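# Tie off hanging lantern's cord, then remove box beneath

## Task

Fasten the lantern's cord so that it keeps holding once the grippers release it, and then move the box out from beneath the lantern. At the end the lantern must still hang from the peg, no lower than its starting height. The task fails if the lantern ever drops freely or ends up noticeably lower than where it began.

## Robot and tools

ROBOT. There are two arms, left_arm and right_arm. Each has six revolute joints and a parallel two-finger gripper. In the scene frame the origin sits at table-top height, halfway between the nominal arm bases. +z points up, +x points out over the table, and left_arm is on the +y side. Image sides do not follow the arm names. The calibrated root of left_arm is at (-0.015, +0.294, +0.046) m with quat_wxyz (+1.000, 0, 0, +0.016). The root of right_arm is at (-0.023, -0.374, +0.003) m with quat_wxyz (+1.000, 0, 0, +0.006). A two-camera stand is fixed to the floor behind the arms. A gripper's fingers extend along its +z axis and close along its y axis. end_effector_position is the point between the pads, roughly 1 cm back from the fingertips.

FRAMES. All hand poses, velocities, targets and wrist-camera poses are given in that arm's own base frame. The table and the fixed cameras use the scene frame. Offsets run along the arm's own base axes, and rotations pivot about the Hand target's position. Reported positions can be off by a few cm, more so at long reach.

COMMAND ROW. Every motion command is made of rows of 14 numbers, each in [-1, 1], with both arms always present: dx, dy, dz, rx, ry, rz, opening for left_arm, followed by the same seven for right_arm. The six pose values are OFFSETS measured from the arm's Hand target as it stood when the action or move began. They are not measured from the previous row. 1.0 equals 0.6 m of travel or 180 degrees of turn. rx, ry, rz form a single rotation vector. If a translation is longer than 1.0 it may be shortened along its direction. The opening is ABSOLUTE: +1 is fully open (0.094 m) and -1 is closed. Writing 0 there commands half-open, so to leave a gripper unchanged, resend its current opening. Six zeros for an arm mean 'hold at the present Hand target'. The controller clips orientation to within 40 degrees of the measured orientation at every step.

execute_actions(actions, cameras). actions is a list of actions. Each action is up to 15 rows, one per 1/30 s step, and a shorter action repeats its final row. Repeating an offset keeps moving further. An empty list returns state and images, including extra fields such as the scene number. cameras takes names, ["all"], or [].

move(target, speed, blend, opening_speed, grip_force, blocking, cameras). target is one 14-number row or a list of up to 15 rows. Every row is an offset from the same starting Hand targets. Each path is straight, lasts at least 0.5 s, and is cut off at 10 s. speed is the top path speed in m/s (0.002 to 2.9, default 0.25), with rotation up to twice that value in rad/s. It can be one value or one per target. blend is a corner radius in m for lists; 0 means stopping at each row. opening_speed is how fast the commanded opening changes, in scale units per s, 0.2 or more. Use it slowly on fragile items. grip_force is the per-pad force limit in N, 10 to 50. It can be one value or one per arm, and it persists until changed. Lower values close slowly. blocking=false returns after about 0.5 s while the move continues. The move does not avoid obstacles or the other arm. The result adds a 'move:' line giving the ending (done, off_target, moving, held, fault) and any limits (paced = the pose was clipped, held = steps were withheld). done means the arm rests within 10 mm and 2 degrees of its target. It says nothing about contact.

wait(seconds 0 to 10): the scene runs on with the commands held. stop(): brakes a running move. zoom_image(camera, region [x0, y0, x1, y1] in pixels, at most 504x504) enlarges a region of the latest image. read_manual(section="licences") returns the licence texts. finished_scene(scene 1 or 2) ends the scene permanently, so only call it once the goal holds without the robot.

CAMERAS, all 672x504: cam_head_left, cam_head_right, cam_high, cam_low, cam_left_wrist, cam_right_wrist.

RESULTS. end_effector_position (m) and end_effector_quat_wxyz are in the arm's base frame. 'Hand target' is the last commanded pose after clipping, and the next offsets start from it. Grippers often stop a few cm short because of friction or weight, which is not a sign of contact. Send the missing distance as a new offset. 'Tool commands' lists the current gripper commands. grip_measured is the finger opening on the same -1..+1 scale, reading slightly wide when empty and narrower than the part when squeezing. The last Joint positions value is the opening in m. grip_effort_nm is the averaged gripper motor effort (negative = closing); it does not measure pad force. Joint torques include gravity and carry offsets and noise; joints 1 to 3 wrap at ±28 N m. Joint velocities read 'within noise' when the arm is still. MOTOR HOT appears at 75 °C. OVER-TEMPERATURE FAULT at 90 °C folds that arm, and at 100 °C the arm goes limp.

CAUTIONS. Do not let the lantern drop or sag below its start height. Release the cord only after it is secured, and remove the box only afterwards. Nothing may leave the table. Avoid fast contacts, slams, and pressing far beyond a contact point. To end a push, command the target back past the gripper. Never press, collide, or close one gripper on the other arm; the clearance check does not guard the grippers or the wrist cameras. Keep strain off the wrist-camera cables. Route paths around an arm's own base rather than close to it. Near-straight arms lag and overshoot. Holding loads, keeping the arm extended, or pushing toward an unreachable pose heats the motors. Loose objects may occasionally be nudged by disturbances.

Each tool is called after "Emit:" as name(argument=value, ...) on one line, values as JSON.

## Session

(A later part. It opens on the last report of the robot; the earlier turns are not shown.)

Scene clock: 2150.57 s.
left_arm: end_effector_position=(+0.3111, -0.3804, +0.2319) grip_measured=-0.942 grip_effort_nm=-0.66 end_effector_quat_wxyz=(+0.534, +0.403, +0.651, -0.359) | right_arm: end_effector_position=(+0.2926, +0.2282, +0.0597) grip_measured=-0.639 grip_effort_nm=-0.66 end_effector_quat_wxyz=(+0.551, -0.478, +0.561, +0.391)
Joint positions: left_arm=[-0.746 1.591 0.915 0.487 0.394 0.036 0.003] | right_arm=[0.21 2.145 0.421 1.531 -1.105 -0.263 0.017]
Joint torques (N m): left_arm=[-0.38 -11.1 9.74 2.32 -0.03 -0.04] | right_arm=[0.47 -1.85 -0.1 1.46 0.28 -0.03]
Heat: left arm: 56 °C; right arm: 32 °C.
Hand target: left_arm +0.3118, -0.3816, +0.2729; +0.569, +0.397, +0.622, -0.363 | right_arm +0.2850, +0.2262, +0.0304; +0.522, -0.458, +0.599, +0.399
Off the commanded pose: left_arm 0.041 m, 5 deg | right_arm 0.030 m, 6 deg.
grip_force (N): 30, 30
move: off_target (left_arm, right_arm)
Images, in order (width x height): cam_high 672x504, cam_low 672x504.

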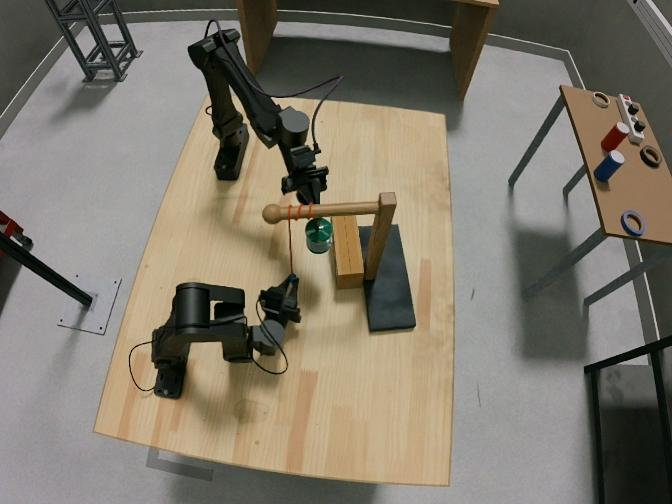

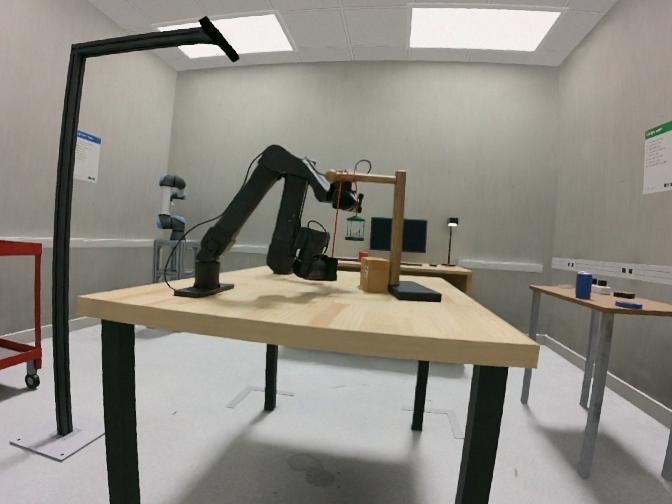

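Emit:
move(target=[0,0,-0.0333,0,0,0,-1.0,0,0,0,0,0,0,-0.75], speed=0.06, cameras=[])

Emit:
move(target=[0,0,-0.0333,0,0,0,-1.0,0,0,0,0,0,0,-0.75], speed=0.06, cameras=[])

Emit:
move(target=[0,0,-0.025,0,0,0,-1.0,0,0,0,0,0,0,-0.75], speed=0.06, cameras=["cam_high","cam_low","cam_left_wrist"])

Emit:
zoom_image(camera="cam_high", region=[240, 170, 430, 350])

Emit:
zoom_image(camera="cam_low", region=[300, 150, 450, 320])

Scene clock: 2164.23 s.
left_arm: end_effector_position=(+0.3122, -0.3814, +0.2407) grip_measured=-0.942 grip_effort_nm=-0.66 end_effector_quat_wxyz=(+0.548, +0.401, +0.639, -0.361) | right_arm: end_effector_position=(+0.2912, +0.2279, +0.0530) grip_measured=-0.639 grip_effort_nm=-0.66 end_effector_quat_wxyz=(+0.544, -0.475, +0.568, +0.395)
Joint positions: left_arm=[-0.746 1.591 0.915 0.525 0.394 0.036 0.003] | right_arm=[0.21 2.167 0.421 1.531 -1.105 -0.263 0.017]
Joint torques (N m): left_arm=[-0.36 -8.17 6.04 2.78 -0.06 -0.01] | right_arm=[0.58 -3.29 -0.06 1.48 0.26 0]
Heat: left arm: 56 °C; right arm: 32 °C.
Hand target: left_arm +0.3118, -0.3816, +0.2530; +0.569, +0.397, +0.622, -0.363 | right_arm +0.2850, +0.2262, +0.0304; +0.522, -0.458, +0.599, +0.399
Off the commanded pose: left_arm 0.012 m, 3 deg | right_arm 0.023 m, 5 deg.
grip_force (N): 30, 30
move: off_target (left_arm, right_arm)
No camera images: "cameras" was empty.

Scene clock: 2165.20 s.
left_arm: end_effector_position=(+0.3109, -0.3802, +0.2398) grip_measured=-0.942 grip_effort_nm=-0.66 end_effector_quat_wxyz=(+0.567, +0.398, +0.622, -0.365) | right_arm: end_effector_position=(+0.2912, +0.2279, +0.0529) grip_measured=-0.639 grip_effort_nm=-0.66 end_effector_quat_wxyz=(+0.544, -0.475, +0.568, +0.395)
Joint positions: left_arm=[-0.746 1.603 0.869 0.636 0.394 0.036 0.003] | right_arm=[0.21 2.167 0.421 1.531 -1.105 -0.263 0.017]
Joint torques (N m): left_arm=[-0.28 -6.16 5.67 2.54 -0.07 -0.02] | right_arm=[0.51 -3.36 -0.05 1.49 0.26 -0.01]
Heat: left arm: 55 °C; right arm: 32 °C.
Hand target: left_arm +0.3119, -0.3815, +0.2331; +0.570, +0.397, +0.622, -0.363 | right_arm +0.2850, +0.2262, +0.0304; +0.522, -0.458, +0.599, +0.399
Off the commanded pose: left_arm 0.007 m, 0 deg | right_arm 0.023 m, 5 deg.
grip_force (N): 30, 30
move: off_target (right_arm)
No camera images: "cameras" was empty.

Scene clock: 2166.13 s.
left_arm: end_effector_position=(+0.3102, -0.3818, +0.2380) grip_measured=-0.942 grip_effort_nm=-0.66 end_effector_quat_wxyz=(+0.583, +0.397, +0.606, -0.369) | right_arm: end_effector_position=(+0.2912, +0.2279, +0.0529) grip_measured=-0.639 grip_effort_nm=-0.66 end_effector_quat_wxyz=(+0.544, -0.475, +0.568, +0.395)
Joint positions: left_arm=[-0.749 1.629 0.84 0.736 0.394 0.036 0.003] | right_arm=[0.21 2.167 0.421 1.531 -1.105 -0.263 0.017]
Joint torques (N m): left_arm=[-0.05 -5.72 5.11 2.16 -0.08 -0.02] | right_arm=[0.47 -3.23 -0.1 1.47 0.26 0]
Heat: left arm: 55 °C; right arm: 32 °C.
Hand target: left_arm +0.3118, -0.3816, +0.2180; +0.569, +0.397, +0.622, -0.363 | right_arm +0.2850, +0.2262, +0.0304; +0.522, -0.458, +0.599, +0.399
Off the commanded pose: left_arm 0.020 m, 2 deg | right_arm 0.023 m, 5 deg.
grip_force (N): 30, 30
move: off_target (left_arm, right_arm)
Images, in order (width x height): cam_high 672x504, cam_low 672x504, cam_left_wrist 672x504.

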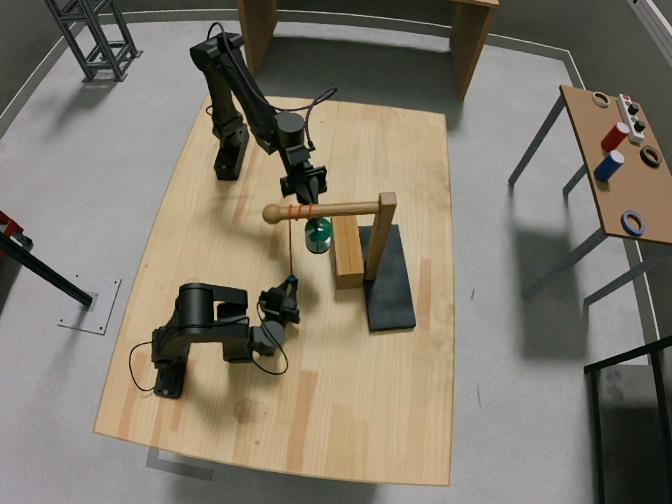

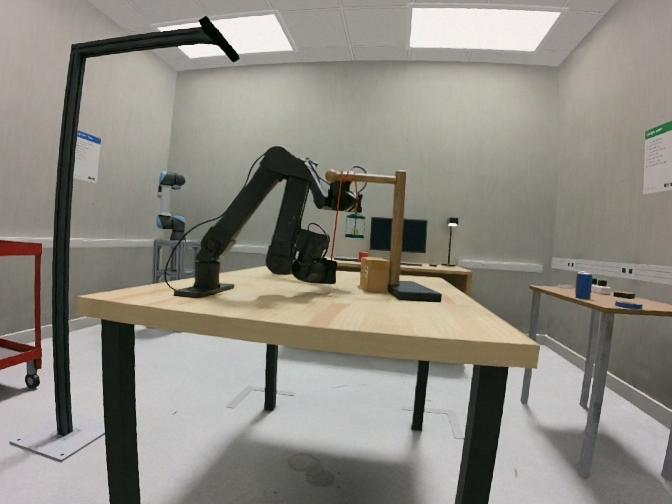

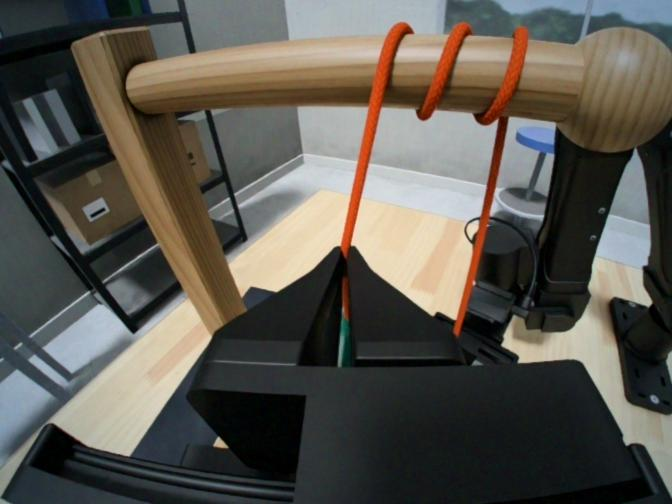

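Scaled by 2.653 from the camera's 672x504 image, which has a finer 960x720 frame.

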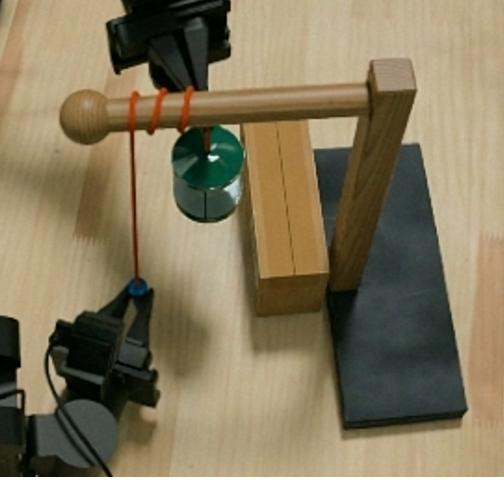

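Scaled by 2.965 from the camera's 672x504 image, which has a finer 960x720 frame.

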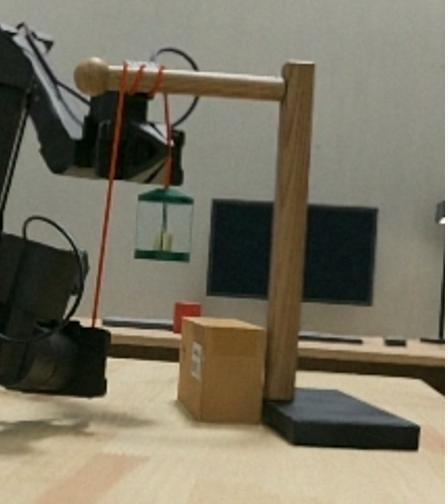

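Emit:
move(target=[-0.037,0.017,0,0,0,0,-1.0,-0.038,0,0.022,0,0,0,-0.75], speed=0.06, cameras=["cam_high","cam_low","cam_left_wrist","cam_right_wrist"])

Emit:
zoom_image(camera="cam_high", region=[240, 170, 430, 350])

Emit:
zoom_image(camera="cam_low", region=[300, 150, 450, 320])

Scene clock: 2190.90 s.
left_arm: end_effector_position=(+0.2913, -0.3778, +0.2359) grip_measured=-0.942 grip_effort_nm=-0.66 end_effector_quat_wxyz=(+0.589, +0.399, +0.596, -0.373) | right_arm: end_effector_position=(+0.2690, +0.2267, +0.0540) grip_measured=-0.639 grip_effort_nm=-0.66 end_effector_quat_wxyz=(+0.530, -0.467, +0.583, +0.401)
Joint positions: left_arm=[-0.776 1.588 0.762 0.796 0.379 0.036 0.003] | right_arm=[0.227 2.113 0.33 1.532 -1.083 -0.252 0.017]
Joint torques (N m): left_arm=[0.06 -8.24 4.18 1.61 -0.21 -0.05] | right_arm=[0.92 -4.89 -0.69 1.78 0.21 0.02]
Heat: left arm: 50 °C; right arm: 32 °C.
Hand target: left_arm +0.2896, -0.3714, +0.2182; +0.570, +0.397, +0.621, -0.363 | right_arm +0.2623, +0.2261, +0.0436; +0.522, -0.458, +0.599, +0.399
Off the commanded pose: left_arm 0.019 m, 4 deg | right_arm 0.012 m, 2 deg.
grip_force (N): 30, 30
move: off_target (left_arm, right_arm)
Images, in order (width x height): cam_high 672x504, cam_low 672x504, cam_left_wrist 672x504, cam_right_wrist 672x504.

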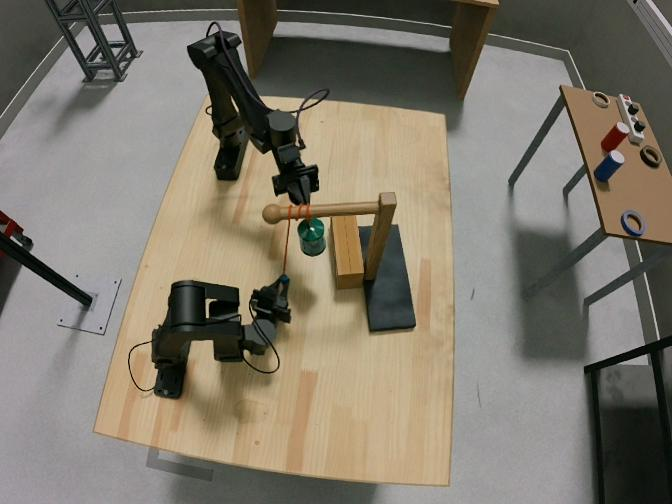

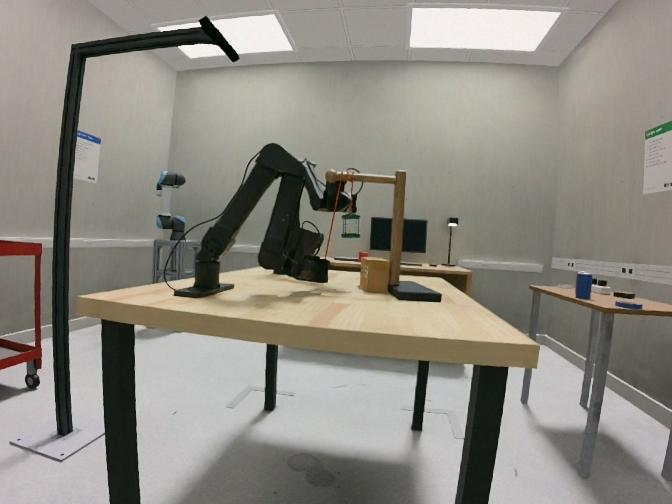

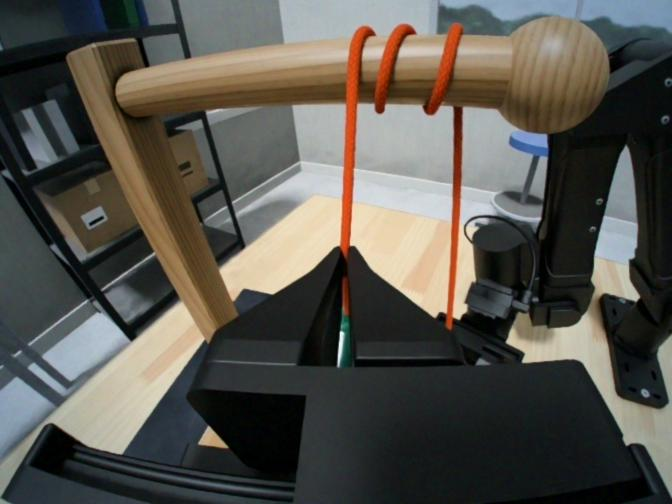

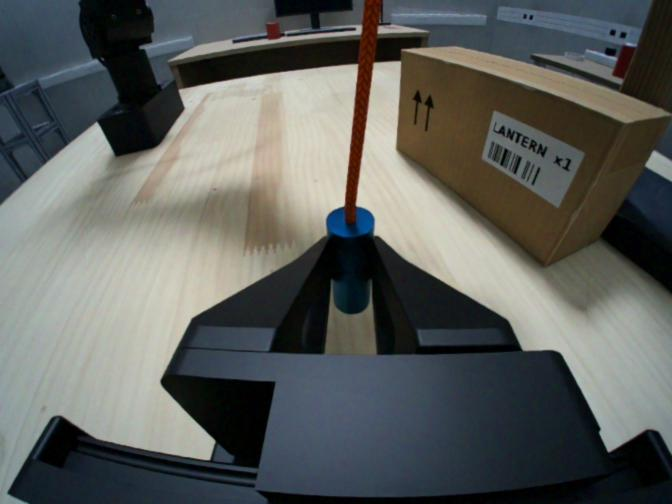

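Scaled by 2.653 from the camera's 672x504 image, which has a finer 960x720 frame.

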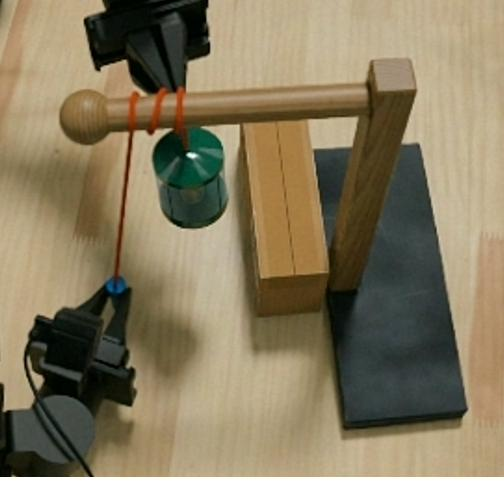

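Scaled by 2.965 from the camera's 672x504 image, which has a finer 960x720 frame.

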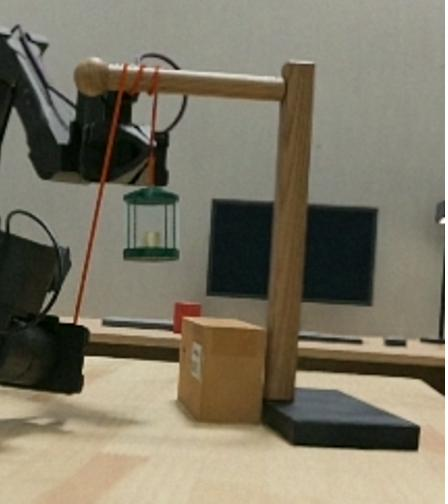

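Emit:
move(target=[0.008,0,0,0,0,0,-1.0,0.06,0,0.025,0,0,0,-0.75], speed=0.06, cameras=["cam_high","cam_low","cam_left_wrist"])

Emit:
zoom_image(camera="cam_low", region=[300, 150, 450, 320])

Scene clock: 2215.47 s.
left_arm: end_effector_position=(+0.2914, -0.3777, +0.2359) grip_measured=-0.942 grip_effort_nm=-0.66 end_effector_quat_wxyz=(+0.589, +0.399, +0.596, -0.373) | right_arm: end_effector_position=(+0.2948, +0.2275, +0.0560) grip_measured=-0.639 grip_effort_nm=-0.66 end_effector_quat_wxyz=(+0.523, -0.458, +0.597, +0.401)
Joint positions: left_arm=[-0.776 1.588 0.762 0.796 0.379 0.036 0.003] | right_arm=[0.214 2.081 0.421 1.376 -1.077 -0.252 0.017]
Joint torques (N m): left_arm=[1.11 -7.32 5.15 1.59 -0.08 -0.06] | right_arm=[-0.57 -9.44 3.78 1.15 -0.18 -0.11]
Heat: left arm: 48 °C; right arm: 33 °C.
Hand target: left_arm +0.2944, -0.3714, +0.2181; +0.570, +0.397, +0.622, -0.363 | right_arm +0.2982, +0.2262, +0.0587; +0.522, -0.458, +0.599, +0.399
Off the commanded pose: left_arm 0.019 m, 4 deg | right_arm 0.005 m, 0 deg.
grip_force (N): 30, 30
move: off_target (left_arm)
Images, in order (width x height): cam_high 672x504, cam_low 672x504, cam_left_wrist 672x504.

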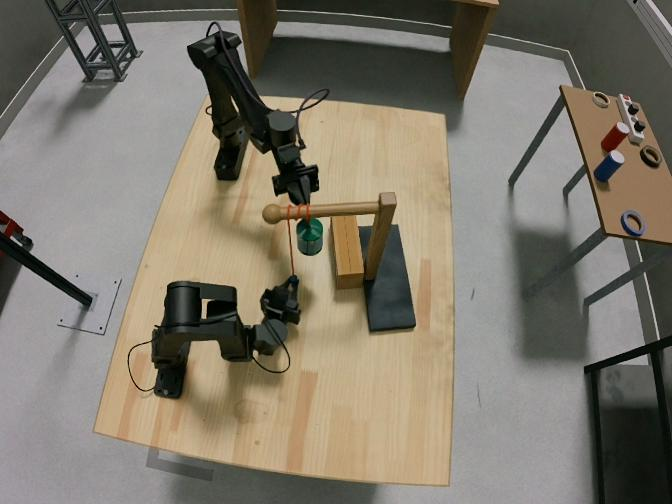

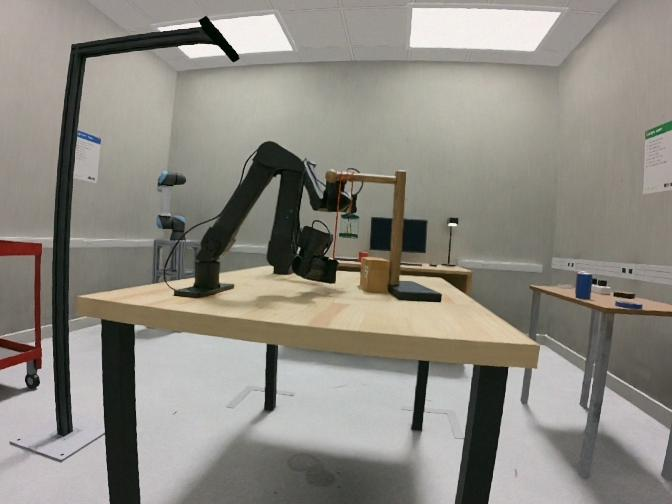

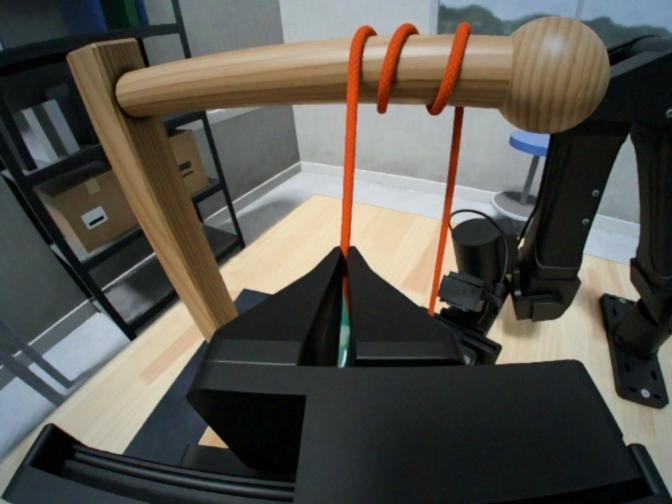

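Scaled by 2.965 from the camera's 672x504 image, which has a finer 960x720 frame.

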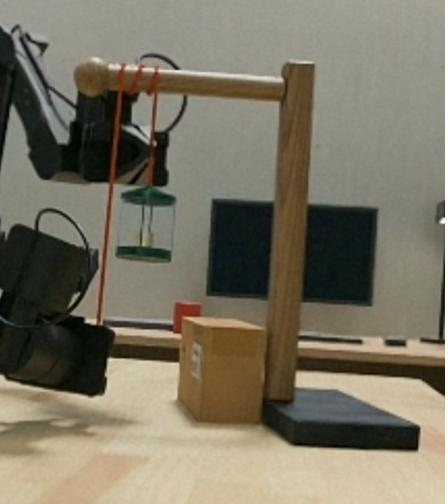

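Emit:
move(target=[[0,0,0,0,0,0,-1.0,0.02,0,0.003,0,0,0,-0.75],[0,0,0,0,0,0,-1.0,0.02,0,0.003,0,0,0,-0.3],[0,0,0,0,0,0,-1.0,-0.014,-0.1275,0.0215,0,0,0,-0.3]], speed=0.06, opening_speed=0.25, cameras=["cam_high","cam_low","cam_left_wrist","cam_right_wrist"])

Emit:
zoom_image(camera="cam_low", region=[300, 150, 450, 320])

Emit:
zoom_image(camera="cam_high", region=[240, 170, 430, 350])

Scene clock: 2234.23 s.
left_arm: end_effector_position=(+0.2914, -0.3777, +0.2358) grip_measured=-0.942 grip_effort_nm=-0.66 end_effector_quat_wxyz=(+0.589, +0.399, +0.596, -0.373) | right_arm: end_effector_position=(+0.2865, +0.1506, +0.0619) grip_measured=-0.301 grip_effort_nm=0.08 end_effector_quat_wxyz=(+0.514, -0.450, +0.611, +0.400)
Joint positions: left_arm=[-0.776 1.588 0.762 0.796 0.379 0.036 0.003] | right_arm=[-0.092 1.869 0.413 0.755 -1.333 -0.66 0.033]
Joint torques (N m): left_arm=[1.1 -7.38 5.11 1.6 -0.08 -0.05] | right_arm=[-0.46 -8.65 5.63 0.95 -0.64 -0.12]
Heat: left arm: 47 °C; right arm: 33 °C.
Hand target: left_arm +0.2944, -0.3714, +0.2181; +0.569, +0.397, +0.622, -0.363 | right_arm +0.2899, +0.1496, +0.0715; +0.522, -0.458, +0.599, +0.399
Off the commanded pose: left_arm 0.019 m, 4 deg | right_arm 0.010 m, 2 deg.
grip_force (N): 30, 30
move: off_target (left_arm)
Images, in order (width x height): cam_high 672x504, cam_low 672x504, cam_left_wrist 672x504, cam_right_wrist 672x504.

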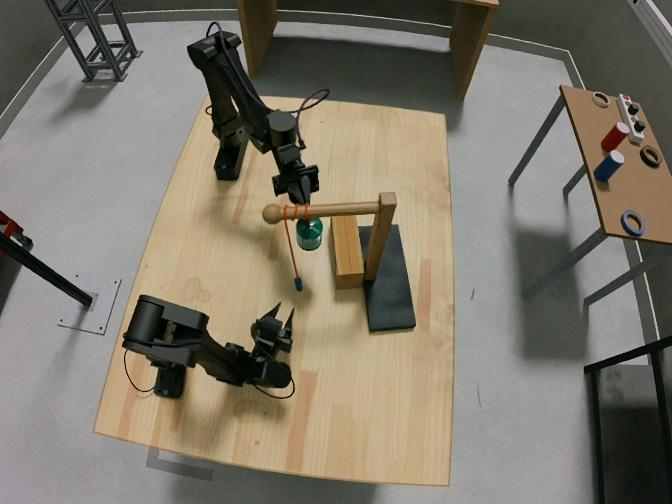

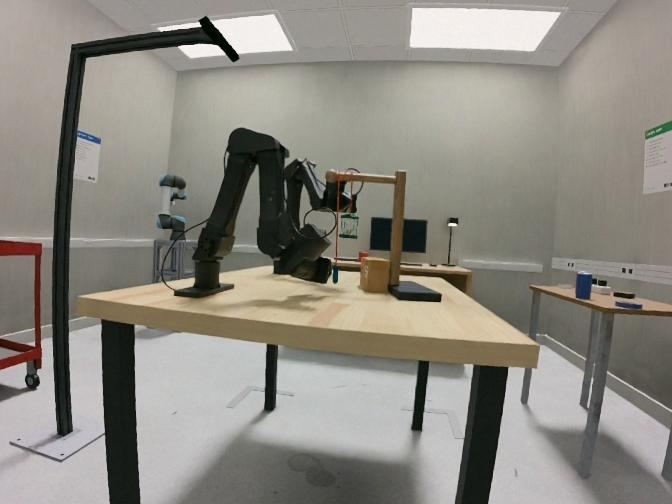

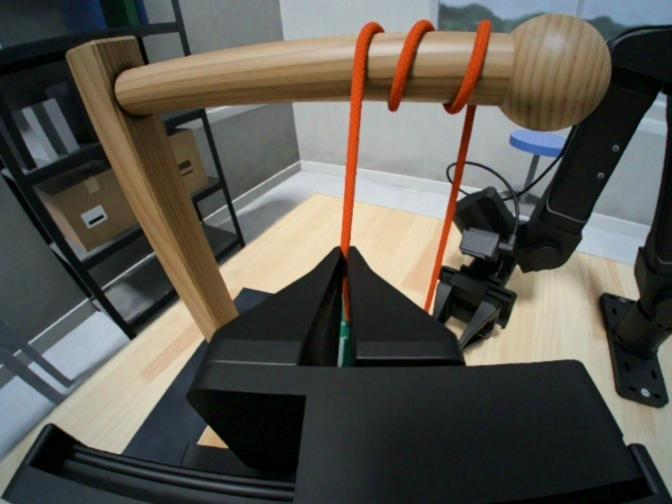

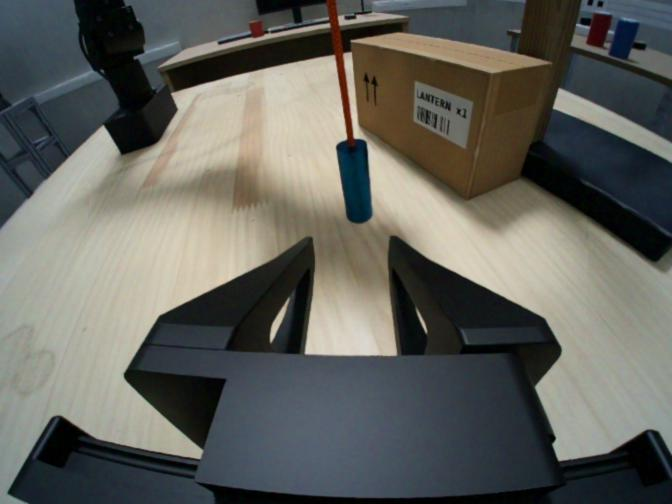

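Scaled by 2.965 from the camera's 672x504 image, which has a finer 960x720 frame.

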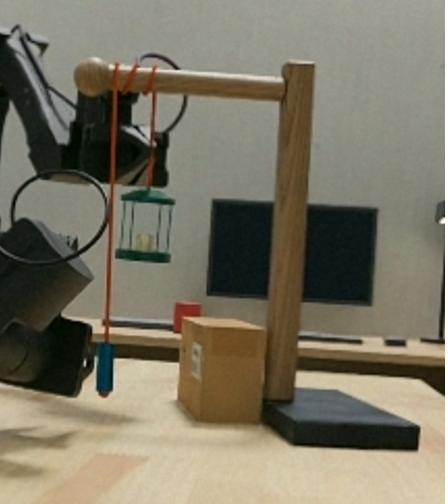

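Scaled by 2.653 from the camera's 672x504 image, which has a finer 960x720 frame.

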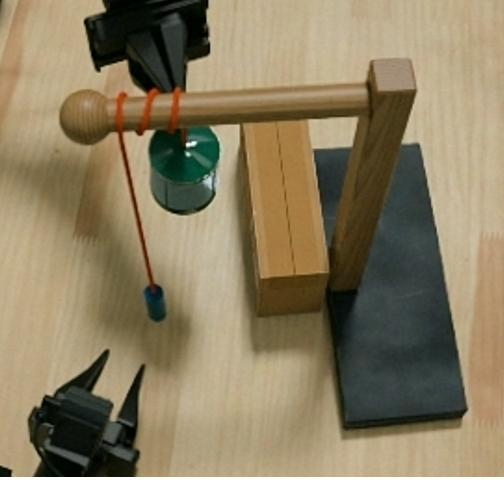

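Emit:
move(target=[[0,0,0.013,0,0,0,-1.0,0,0,0,0,0,0,-0.3],[0,0,0.013,0,0,0,-0.5,0,0,0,0,0,0,-0.3]], speed=0.06, opening_speed=0.2, cameras=["cam_high","cam_low","cam_left_wrist"])

Emit:
zoom_image(camera="cam_low", region=[300, 150, 450, 320])

Emit:
zoom_image(camera="cam_high", region=[240, 170, 430, 350])

Scene clock: 2259.57 s.
left_arm: end_effector_position=(+0.2930, -0.3753, +0.2211) grip_measured=-0.502 grip_effort_nm=0.13 end_effector_quat_wxyz=(+0.568, +0.401, +0.618, -0.367) | right_arm: end_effector_position=(+0.2860, +0.1507, +0.0613) grip_measured=-0.301 grip_effort_nm=0.08 end_effector_quat_wxyz=(+0.513, -0.450, +0.612, +0.400)
Joint positions: left_arm=[-0.77 1.588 0.762 0.734 0.379 0.036 0.023] | right_arm=[-0.092 1.869 0.413 0.747 -1.333 -0.665 0.033]
Joint torques (N m): left_arm=[0.49 -8.81 6.48 1.88 -0.08 -0.05] | right_arm=[-0.4 -8.79 5.76 0.93 -0.64 -0.11]
Heat: left arm: 46 °C; right arm: 32 °C.
Hand target: left_arm +0.2945, -0.3713, +0.2259; +0.570, +0.397, +0.622, -0.363 | right_arm +0.2899, +0.1496, +0.0715; +0.522, -0.458, +0.599, +0.399
Off the commanded pose: left_arm 0.006 m, 1 deg | right_arm 0.011 m, 2 deg.
grip_force (N): 30, 30
move: off_target (right_arm); target 2's new opening was sent with left_arm's hand 0.011 m and 4 deg from that target
Images, in order (width x height): cam_high 672x504, cam_low 672x504, cam_left_wrist 672x504.

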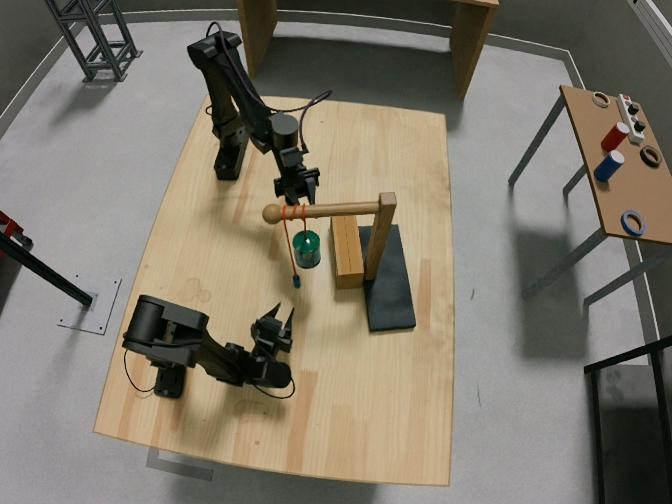

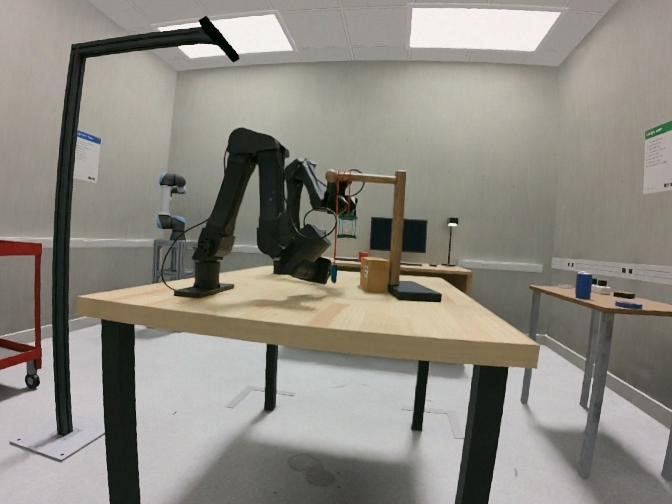

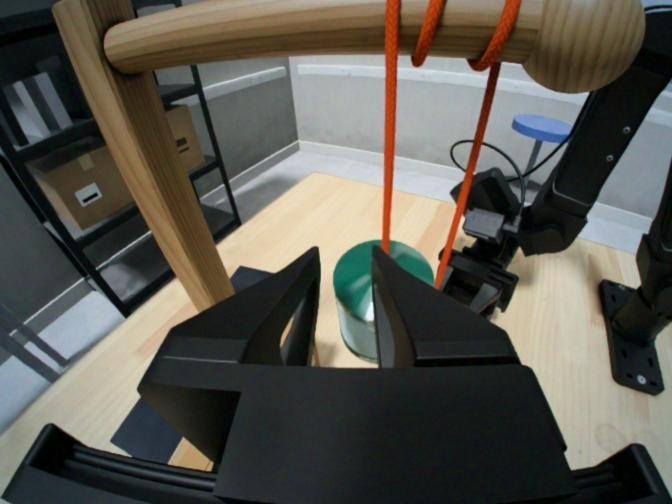

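Scaled by 2.965 from the camera's 672x504 image, which has a finer 960x720 frame.

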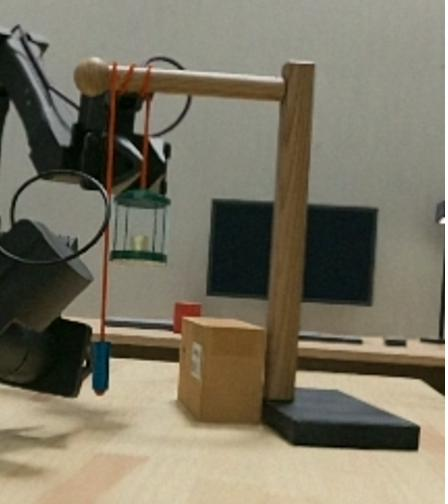

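Scaled by 2.653 from the camera's 672x504 image, which has a finer 960x720 frame.

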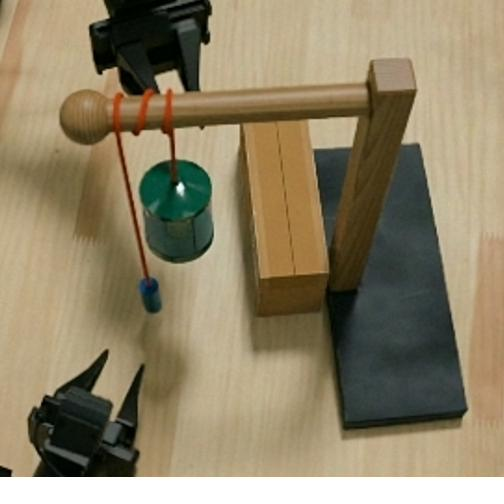

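Emit:
wait(seconds=0.5, cameras=["cam_high","cam_low","cam_left_wrist"])

Emit:
zoom_image(camera="cam_low", region=[300, 150, 450, 320])

Emit:
zoom_image(camera="cam_high", region=[240, 170, 430, 350])

Scene clock: 2279.97 s.
left_arm: end_effector_position=(+0.2930, -0.3753, +0.2211) grip_measured=-0.502 grip_effort_nm=0.13 end_effector_quat_wxyz=(+0.568, +0.401, +0.618, -0.367) | right_arm: end_effector_position=(+0.2860, +0.1507, +0.0613) grip_measured=-0.301 grip_effort_nm=0.08 end_effector_quat_wxyz=(+0.513, -0.450, +0.612, +0.400)
Joint positions: left_arm=[-0.77 1.588 0.762 0.734 0.379 0.036 0.023] | right_arm=[-0.092 1.869 0.413 0.747 -1.333 -0.665 0.033]
Joint torques (N m): left_arm=[0.58 -8.79 6.57 1.87 -0.05 -0.05] | right_arm=[-0.5 -8.87 5.72 0.96 -0.63 -0.12]
Heat: left arm: 47 °C; right arm: 32 °C.
Hand target: left_arm +0.2945, -0.3713, +0.2259; +0.570, +0.397, +0.622, -0.363 | right_arm +0.2899, +0.1496, +0.0715; +0.522, -0.458, +0.599, +0.399
Tool commands: left_gripper/opening=-0.5 right_gripper/opening=-0.3
Off the commanded pose: left_arm 0.006 m, 1 deg | right_arm 0.011 m, 2 deg.
grip_force (N): 30, 30
wait: 0.50 s; at rest from the start
Images, in order (width x height): cam_high 672x504, cam_low 672x504, cam_left_wrist 672x504.

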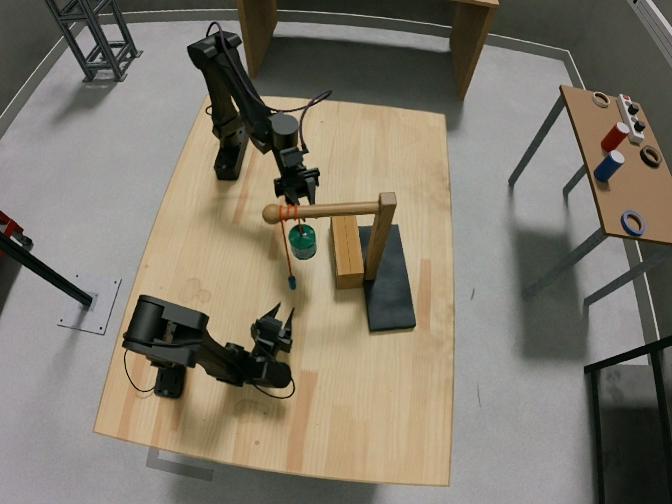

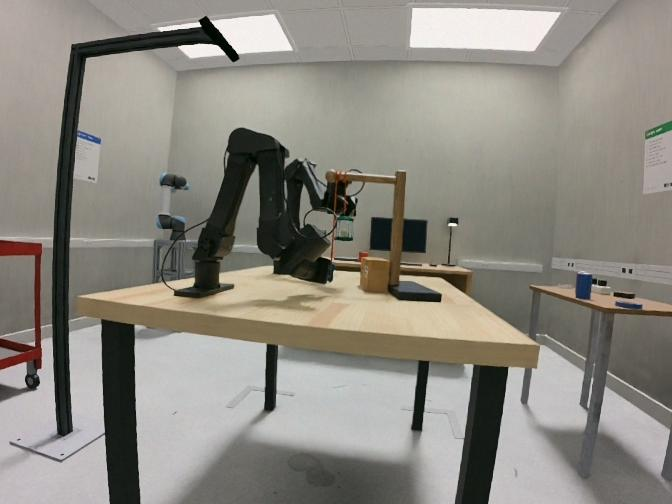

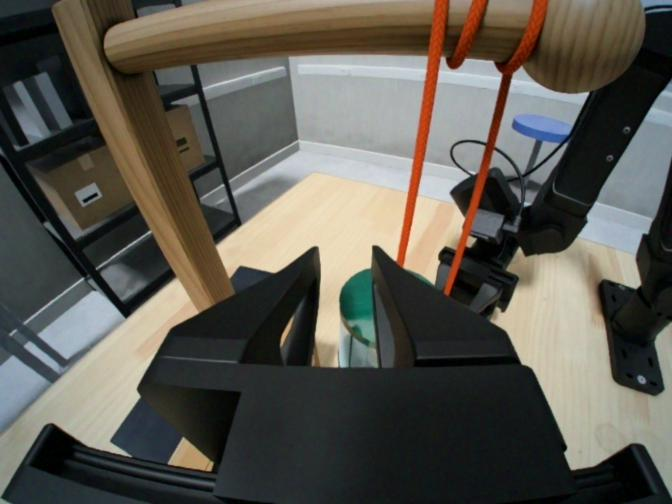

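Scaled by 2.965 from the camera's 672x504 image, which has a finer 960x720 frame.

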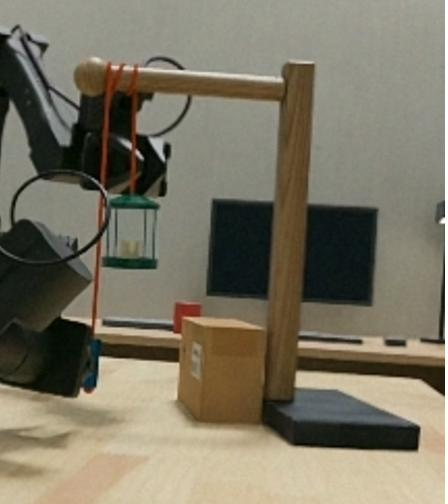

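Scaled by 2.653 from the camera's 672x504 image, which has a finer 960x720 frame.

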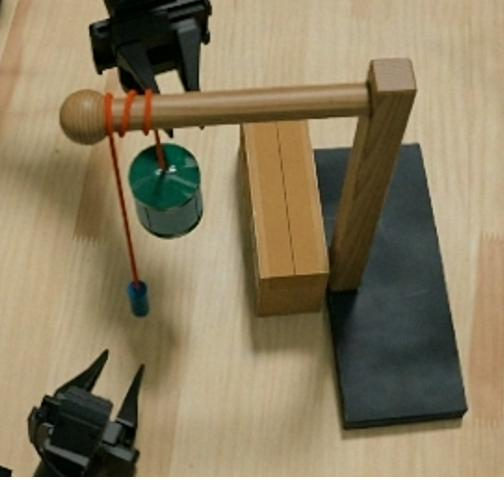

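Emit:
move(target=[-0.07,0.151,0.012,0,0,0,-0.5,0,0,0,0,0,0,-0.3], speed=0.08, cameras=["cam_high","cam_low","cam_left_wrist"])

Emit:
zoom_image(camera="cam_low", region=[300, 150, 450, 320])

Emit:
zoom_image(camera="cam_high", region=[240, 170, 430, 350])

Scene clock: 2306.07 s.
left_arm: end_effector_position=(+0.2564, -0.2845, +0.2390) grip_measured=-0.502 grip_effort_nm=0.14 end_effector_quat_wxyz=(+0.576, +0.393, +0.617, -0.366) | right_arm: end_effector_position=(+0.2860, +0.1507, +0.0613) grip_measured=-0.301 grip_effort_nm=0.08 end_effector_quat_wxyz=(+0.513, -0.450, +0.612, +0.400)
Joint positions: left_arm=[-0.598 1.173 0.504 0.589 0.534 0.042 0.023] | right_arm=[-0.092 1.869 0.413 0.747 -1.333 -0.665 0.033]
Joint torques (N m): left_arm=[0.54 -5.04 5.52 1.82 0.11 0.07] | right_arm=[-0.42 -8.84 5.71 0.95 -0.63 -0.1]
Heat: left arm: 47 °C; right arm: 33 °C.
Hand target: left_arm +0.2525, -0.2807, +0.2331; +0.570, +0.397, +0.622, -0.363 | right_arm +0.2899, +0.1496, +0.0715; +0.522, -0.458, +0.599, +0.399
Off the commanded pose: left_arm 0.008 m, 1 deg | right_arm 0.011 m, 2 deg.
grip_force (N): 30, 30
move: off_target (right_arm)
Images, in order (width x height): cam_high 672x504, cam_low 672x504, cam_left_wrist 672x504.

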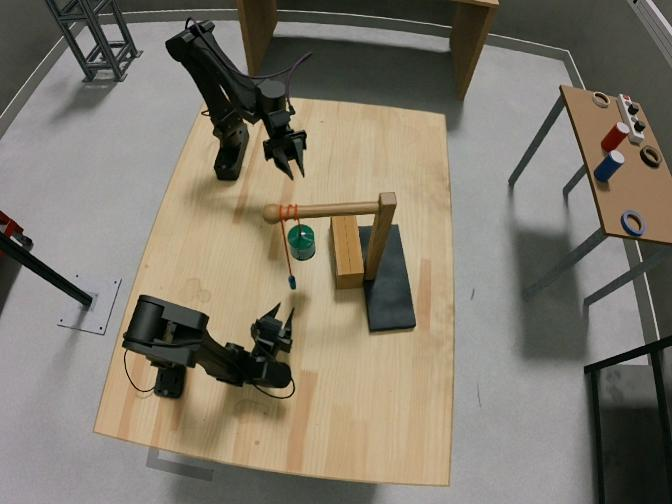

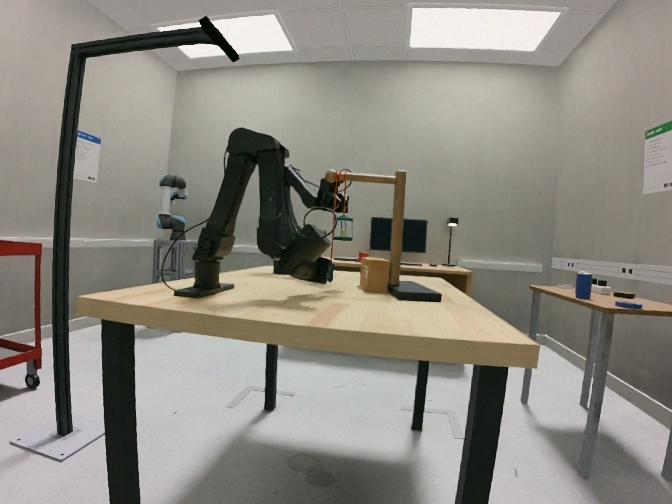

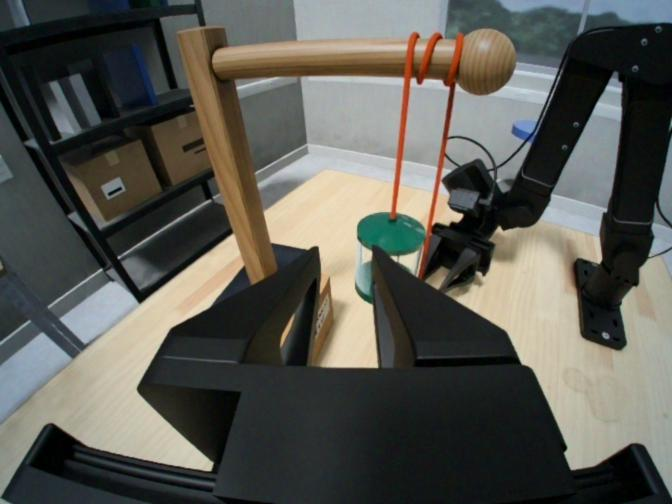

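Scaled by 2.965 from the camera's 672x504 image, which has a finer 960x720 frame.

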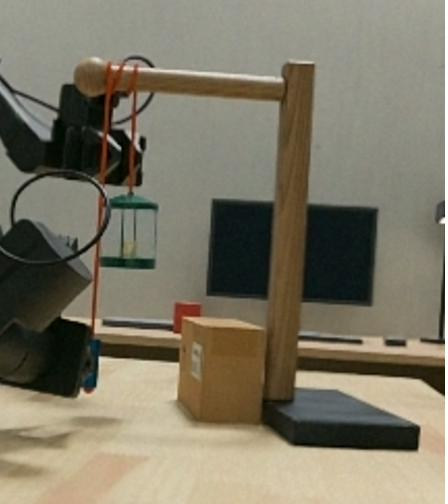

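Scaled by 2.653 from the camera's 672x504 image, which has a finer 960x720 frame.

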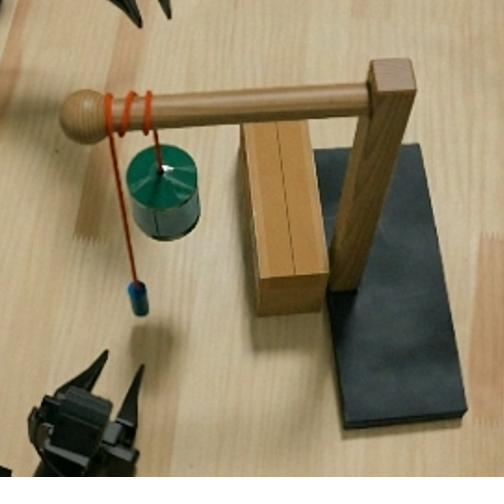

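Emit:
move(target=[0.2475,0.0787,-0.2375,0.2392,0.0745,-0.0812,1.0,0,0,0,0,0,0,-0.3], speed=0.2, cameras=["cam_high","cam_low","cam_left_wrist"])

Emit:
zoom_image(camera="cam_high", region=[240, 120, 480, 350])

Scene clock: 2333.33 s.
left_arm: end_effector_position=(+0.3986, -0.2340, +0.0965) grip_measured=+0.998 grip_effort_nm=0.13 end_effector_quat_wxyz=(+0.271, +0.607, +0.716, -0.216) | right_arm: end_effector_position=(+0.2860, +0.1507, +0.0613) grip_measured=-0.301 grip_effort_nm=0.08 end_effector_quat_wxyz=(+0.513, -0.450, +0.612, +0.400)
Joint positions: left_arm=[-0.309 1.973 1.481 -0.687 0.605 0.973 0.094] | right_arm=[-0.092 1.869 0.413 0.747 -1.333 -0.665 0.033]
Joint torques (N m): left_arm=[0.5 -8.31 8.44 0.84 0.43 0.08] | right_arm=[-0.42 -8.84 5.7 0.97 -0.64 -0.12]
Heat: left arm: 44 °C; right arm: 33 °C.
Hand target: left_arm +0.4009, -0.2335, +0.0904; +0.261, +0.607, +0.717, -0.222 | right_arm +0.2899, +0.1496, +0.0715; +0.522, -0.458, +0.599, +0.399
Off the commanded pose: left_arm 0.006 m, 1 deg | right_arm 0.011 m, 2 deg.
grip_force (N): 30, 30
move: off_target (right_arm)
Images, in order (width x height): cam_high 672x504, cam_low 672x504, cam_left_wrist 672x504.

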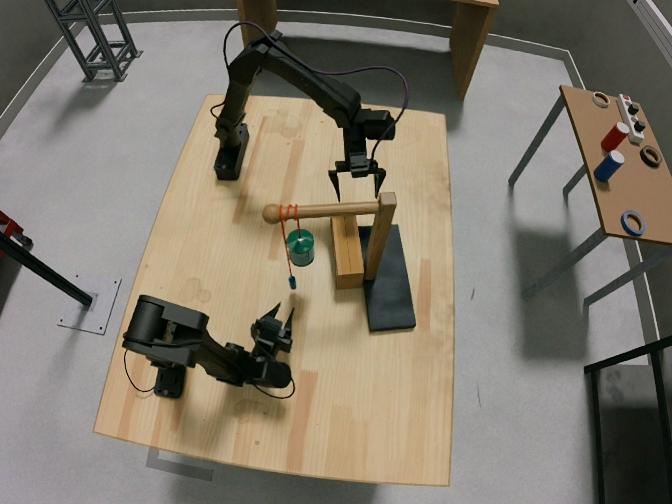

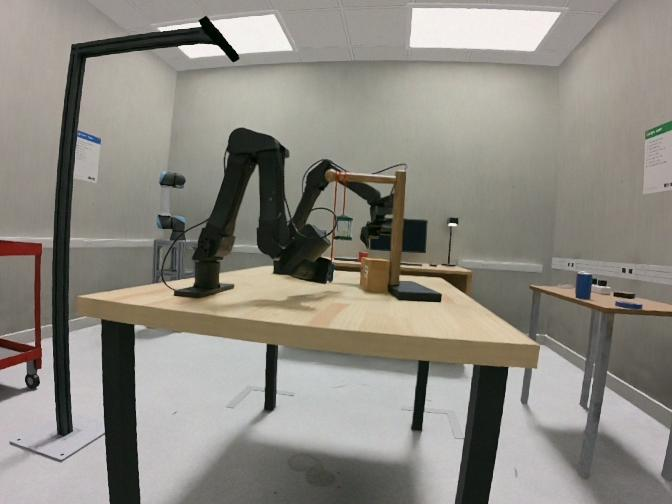

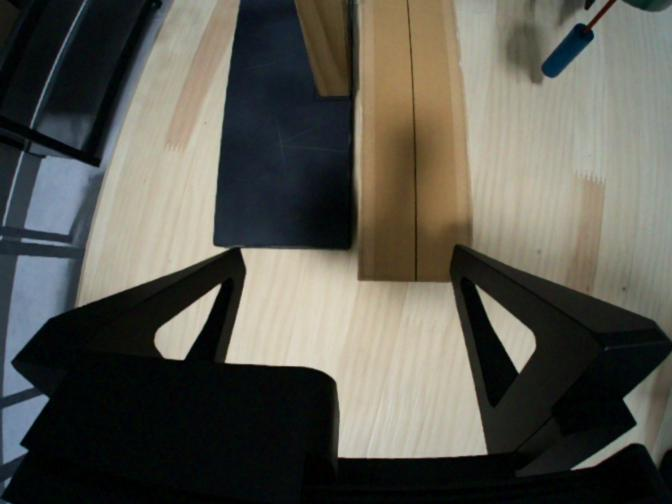

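Scaled by 2.100 from the camera's 672x504 image, which has a finer 960x720 frame.

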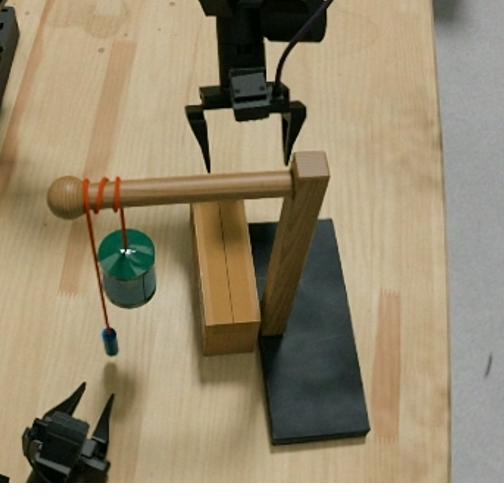

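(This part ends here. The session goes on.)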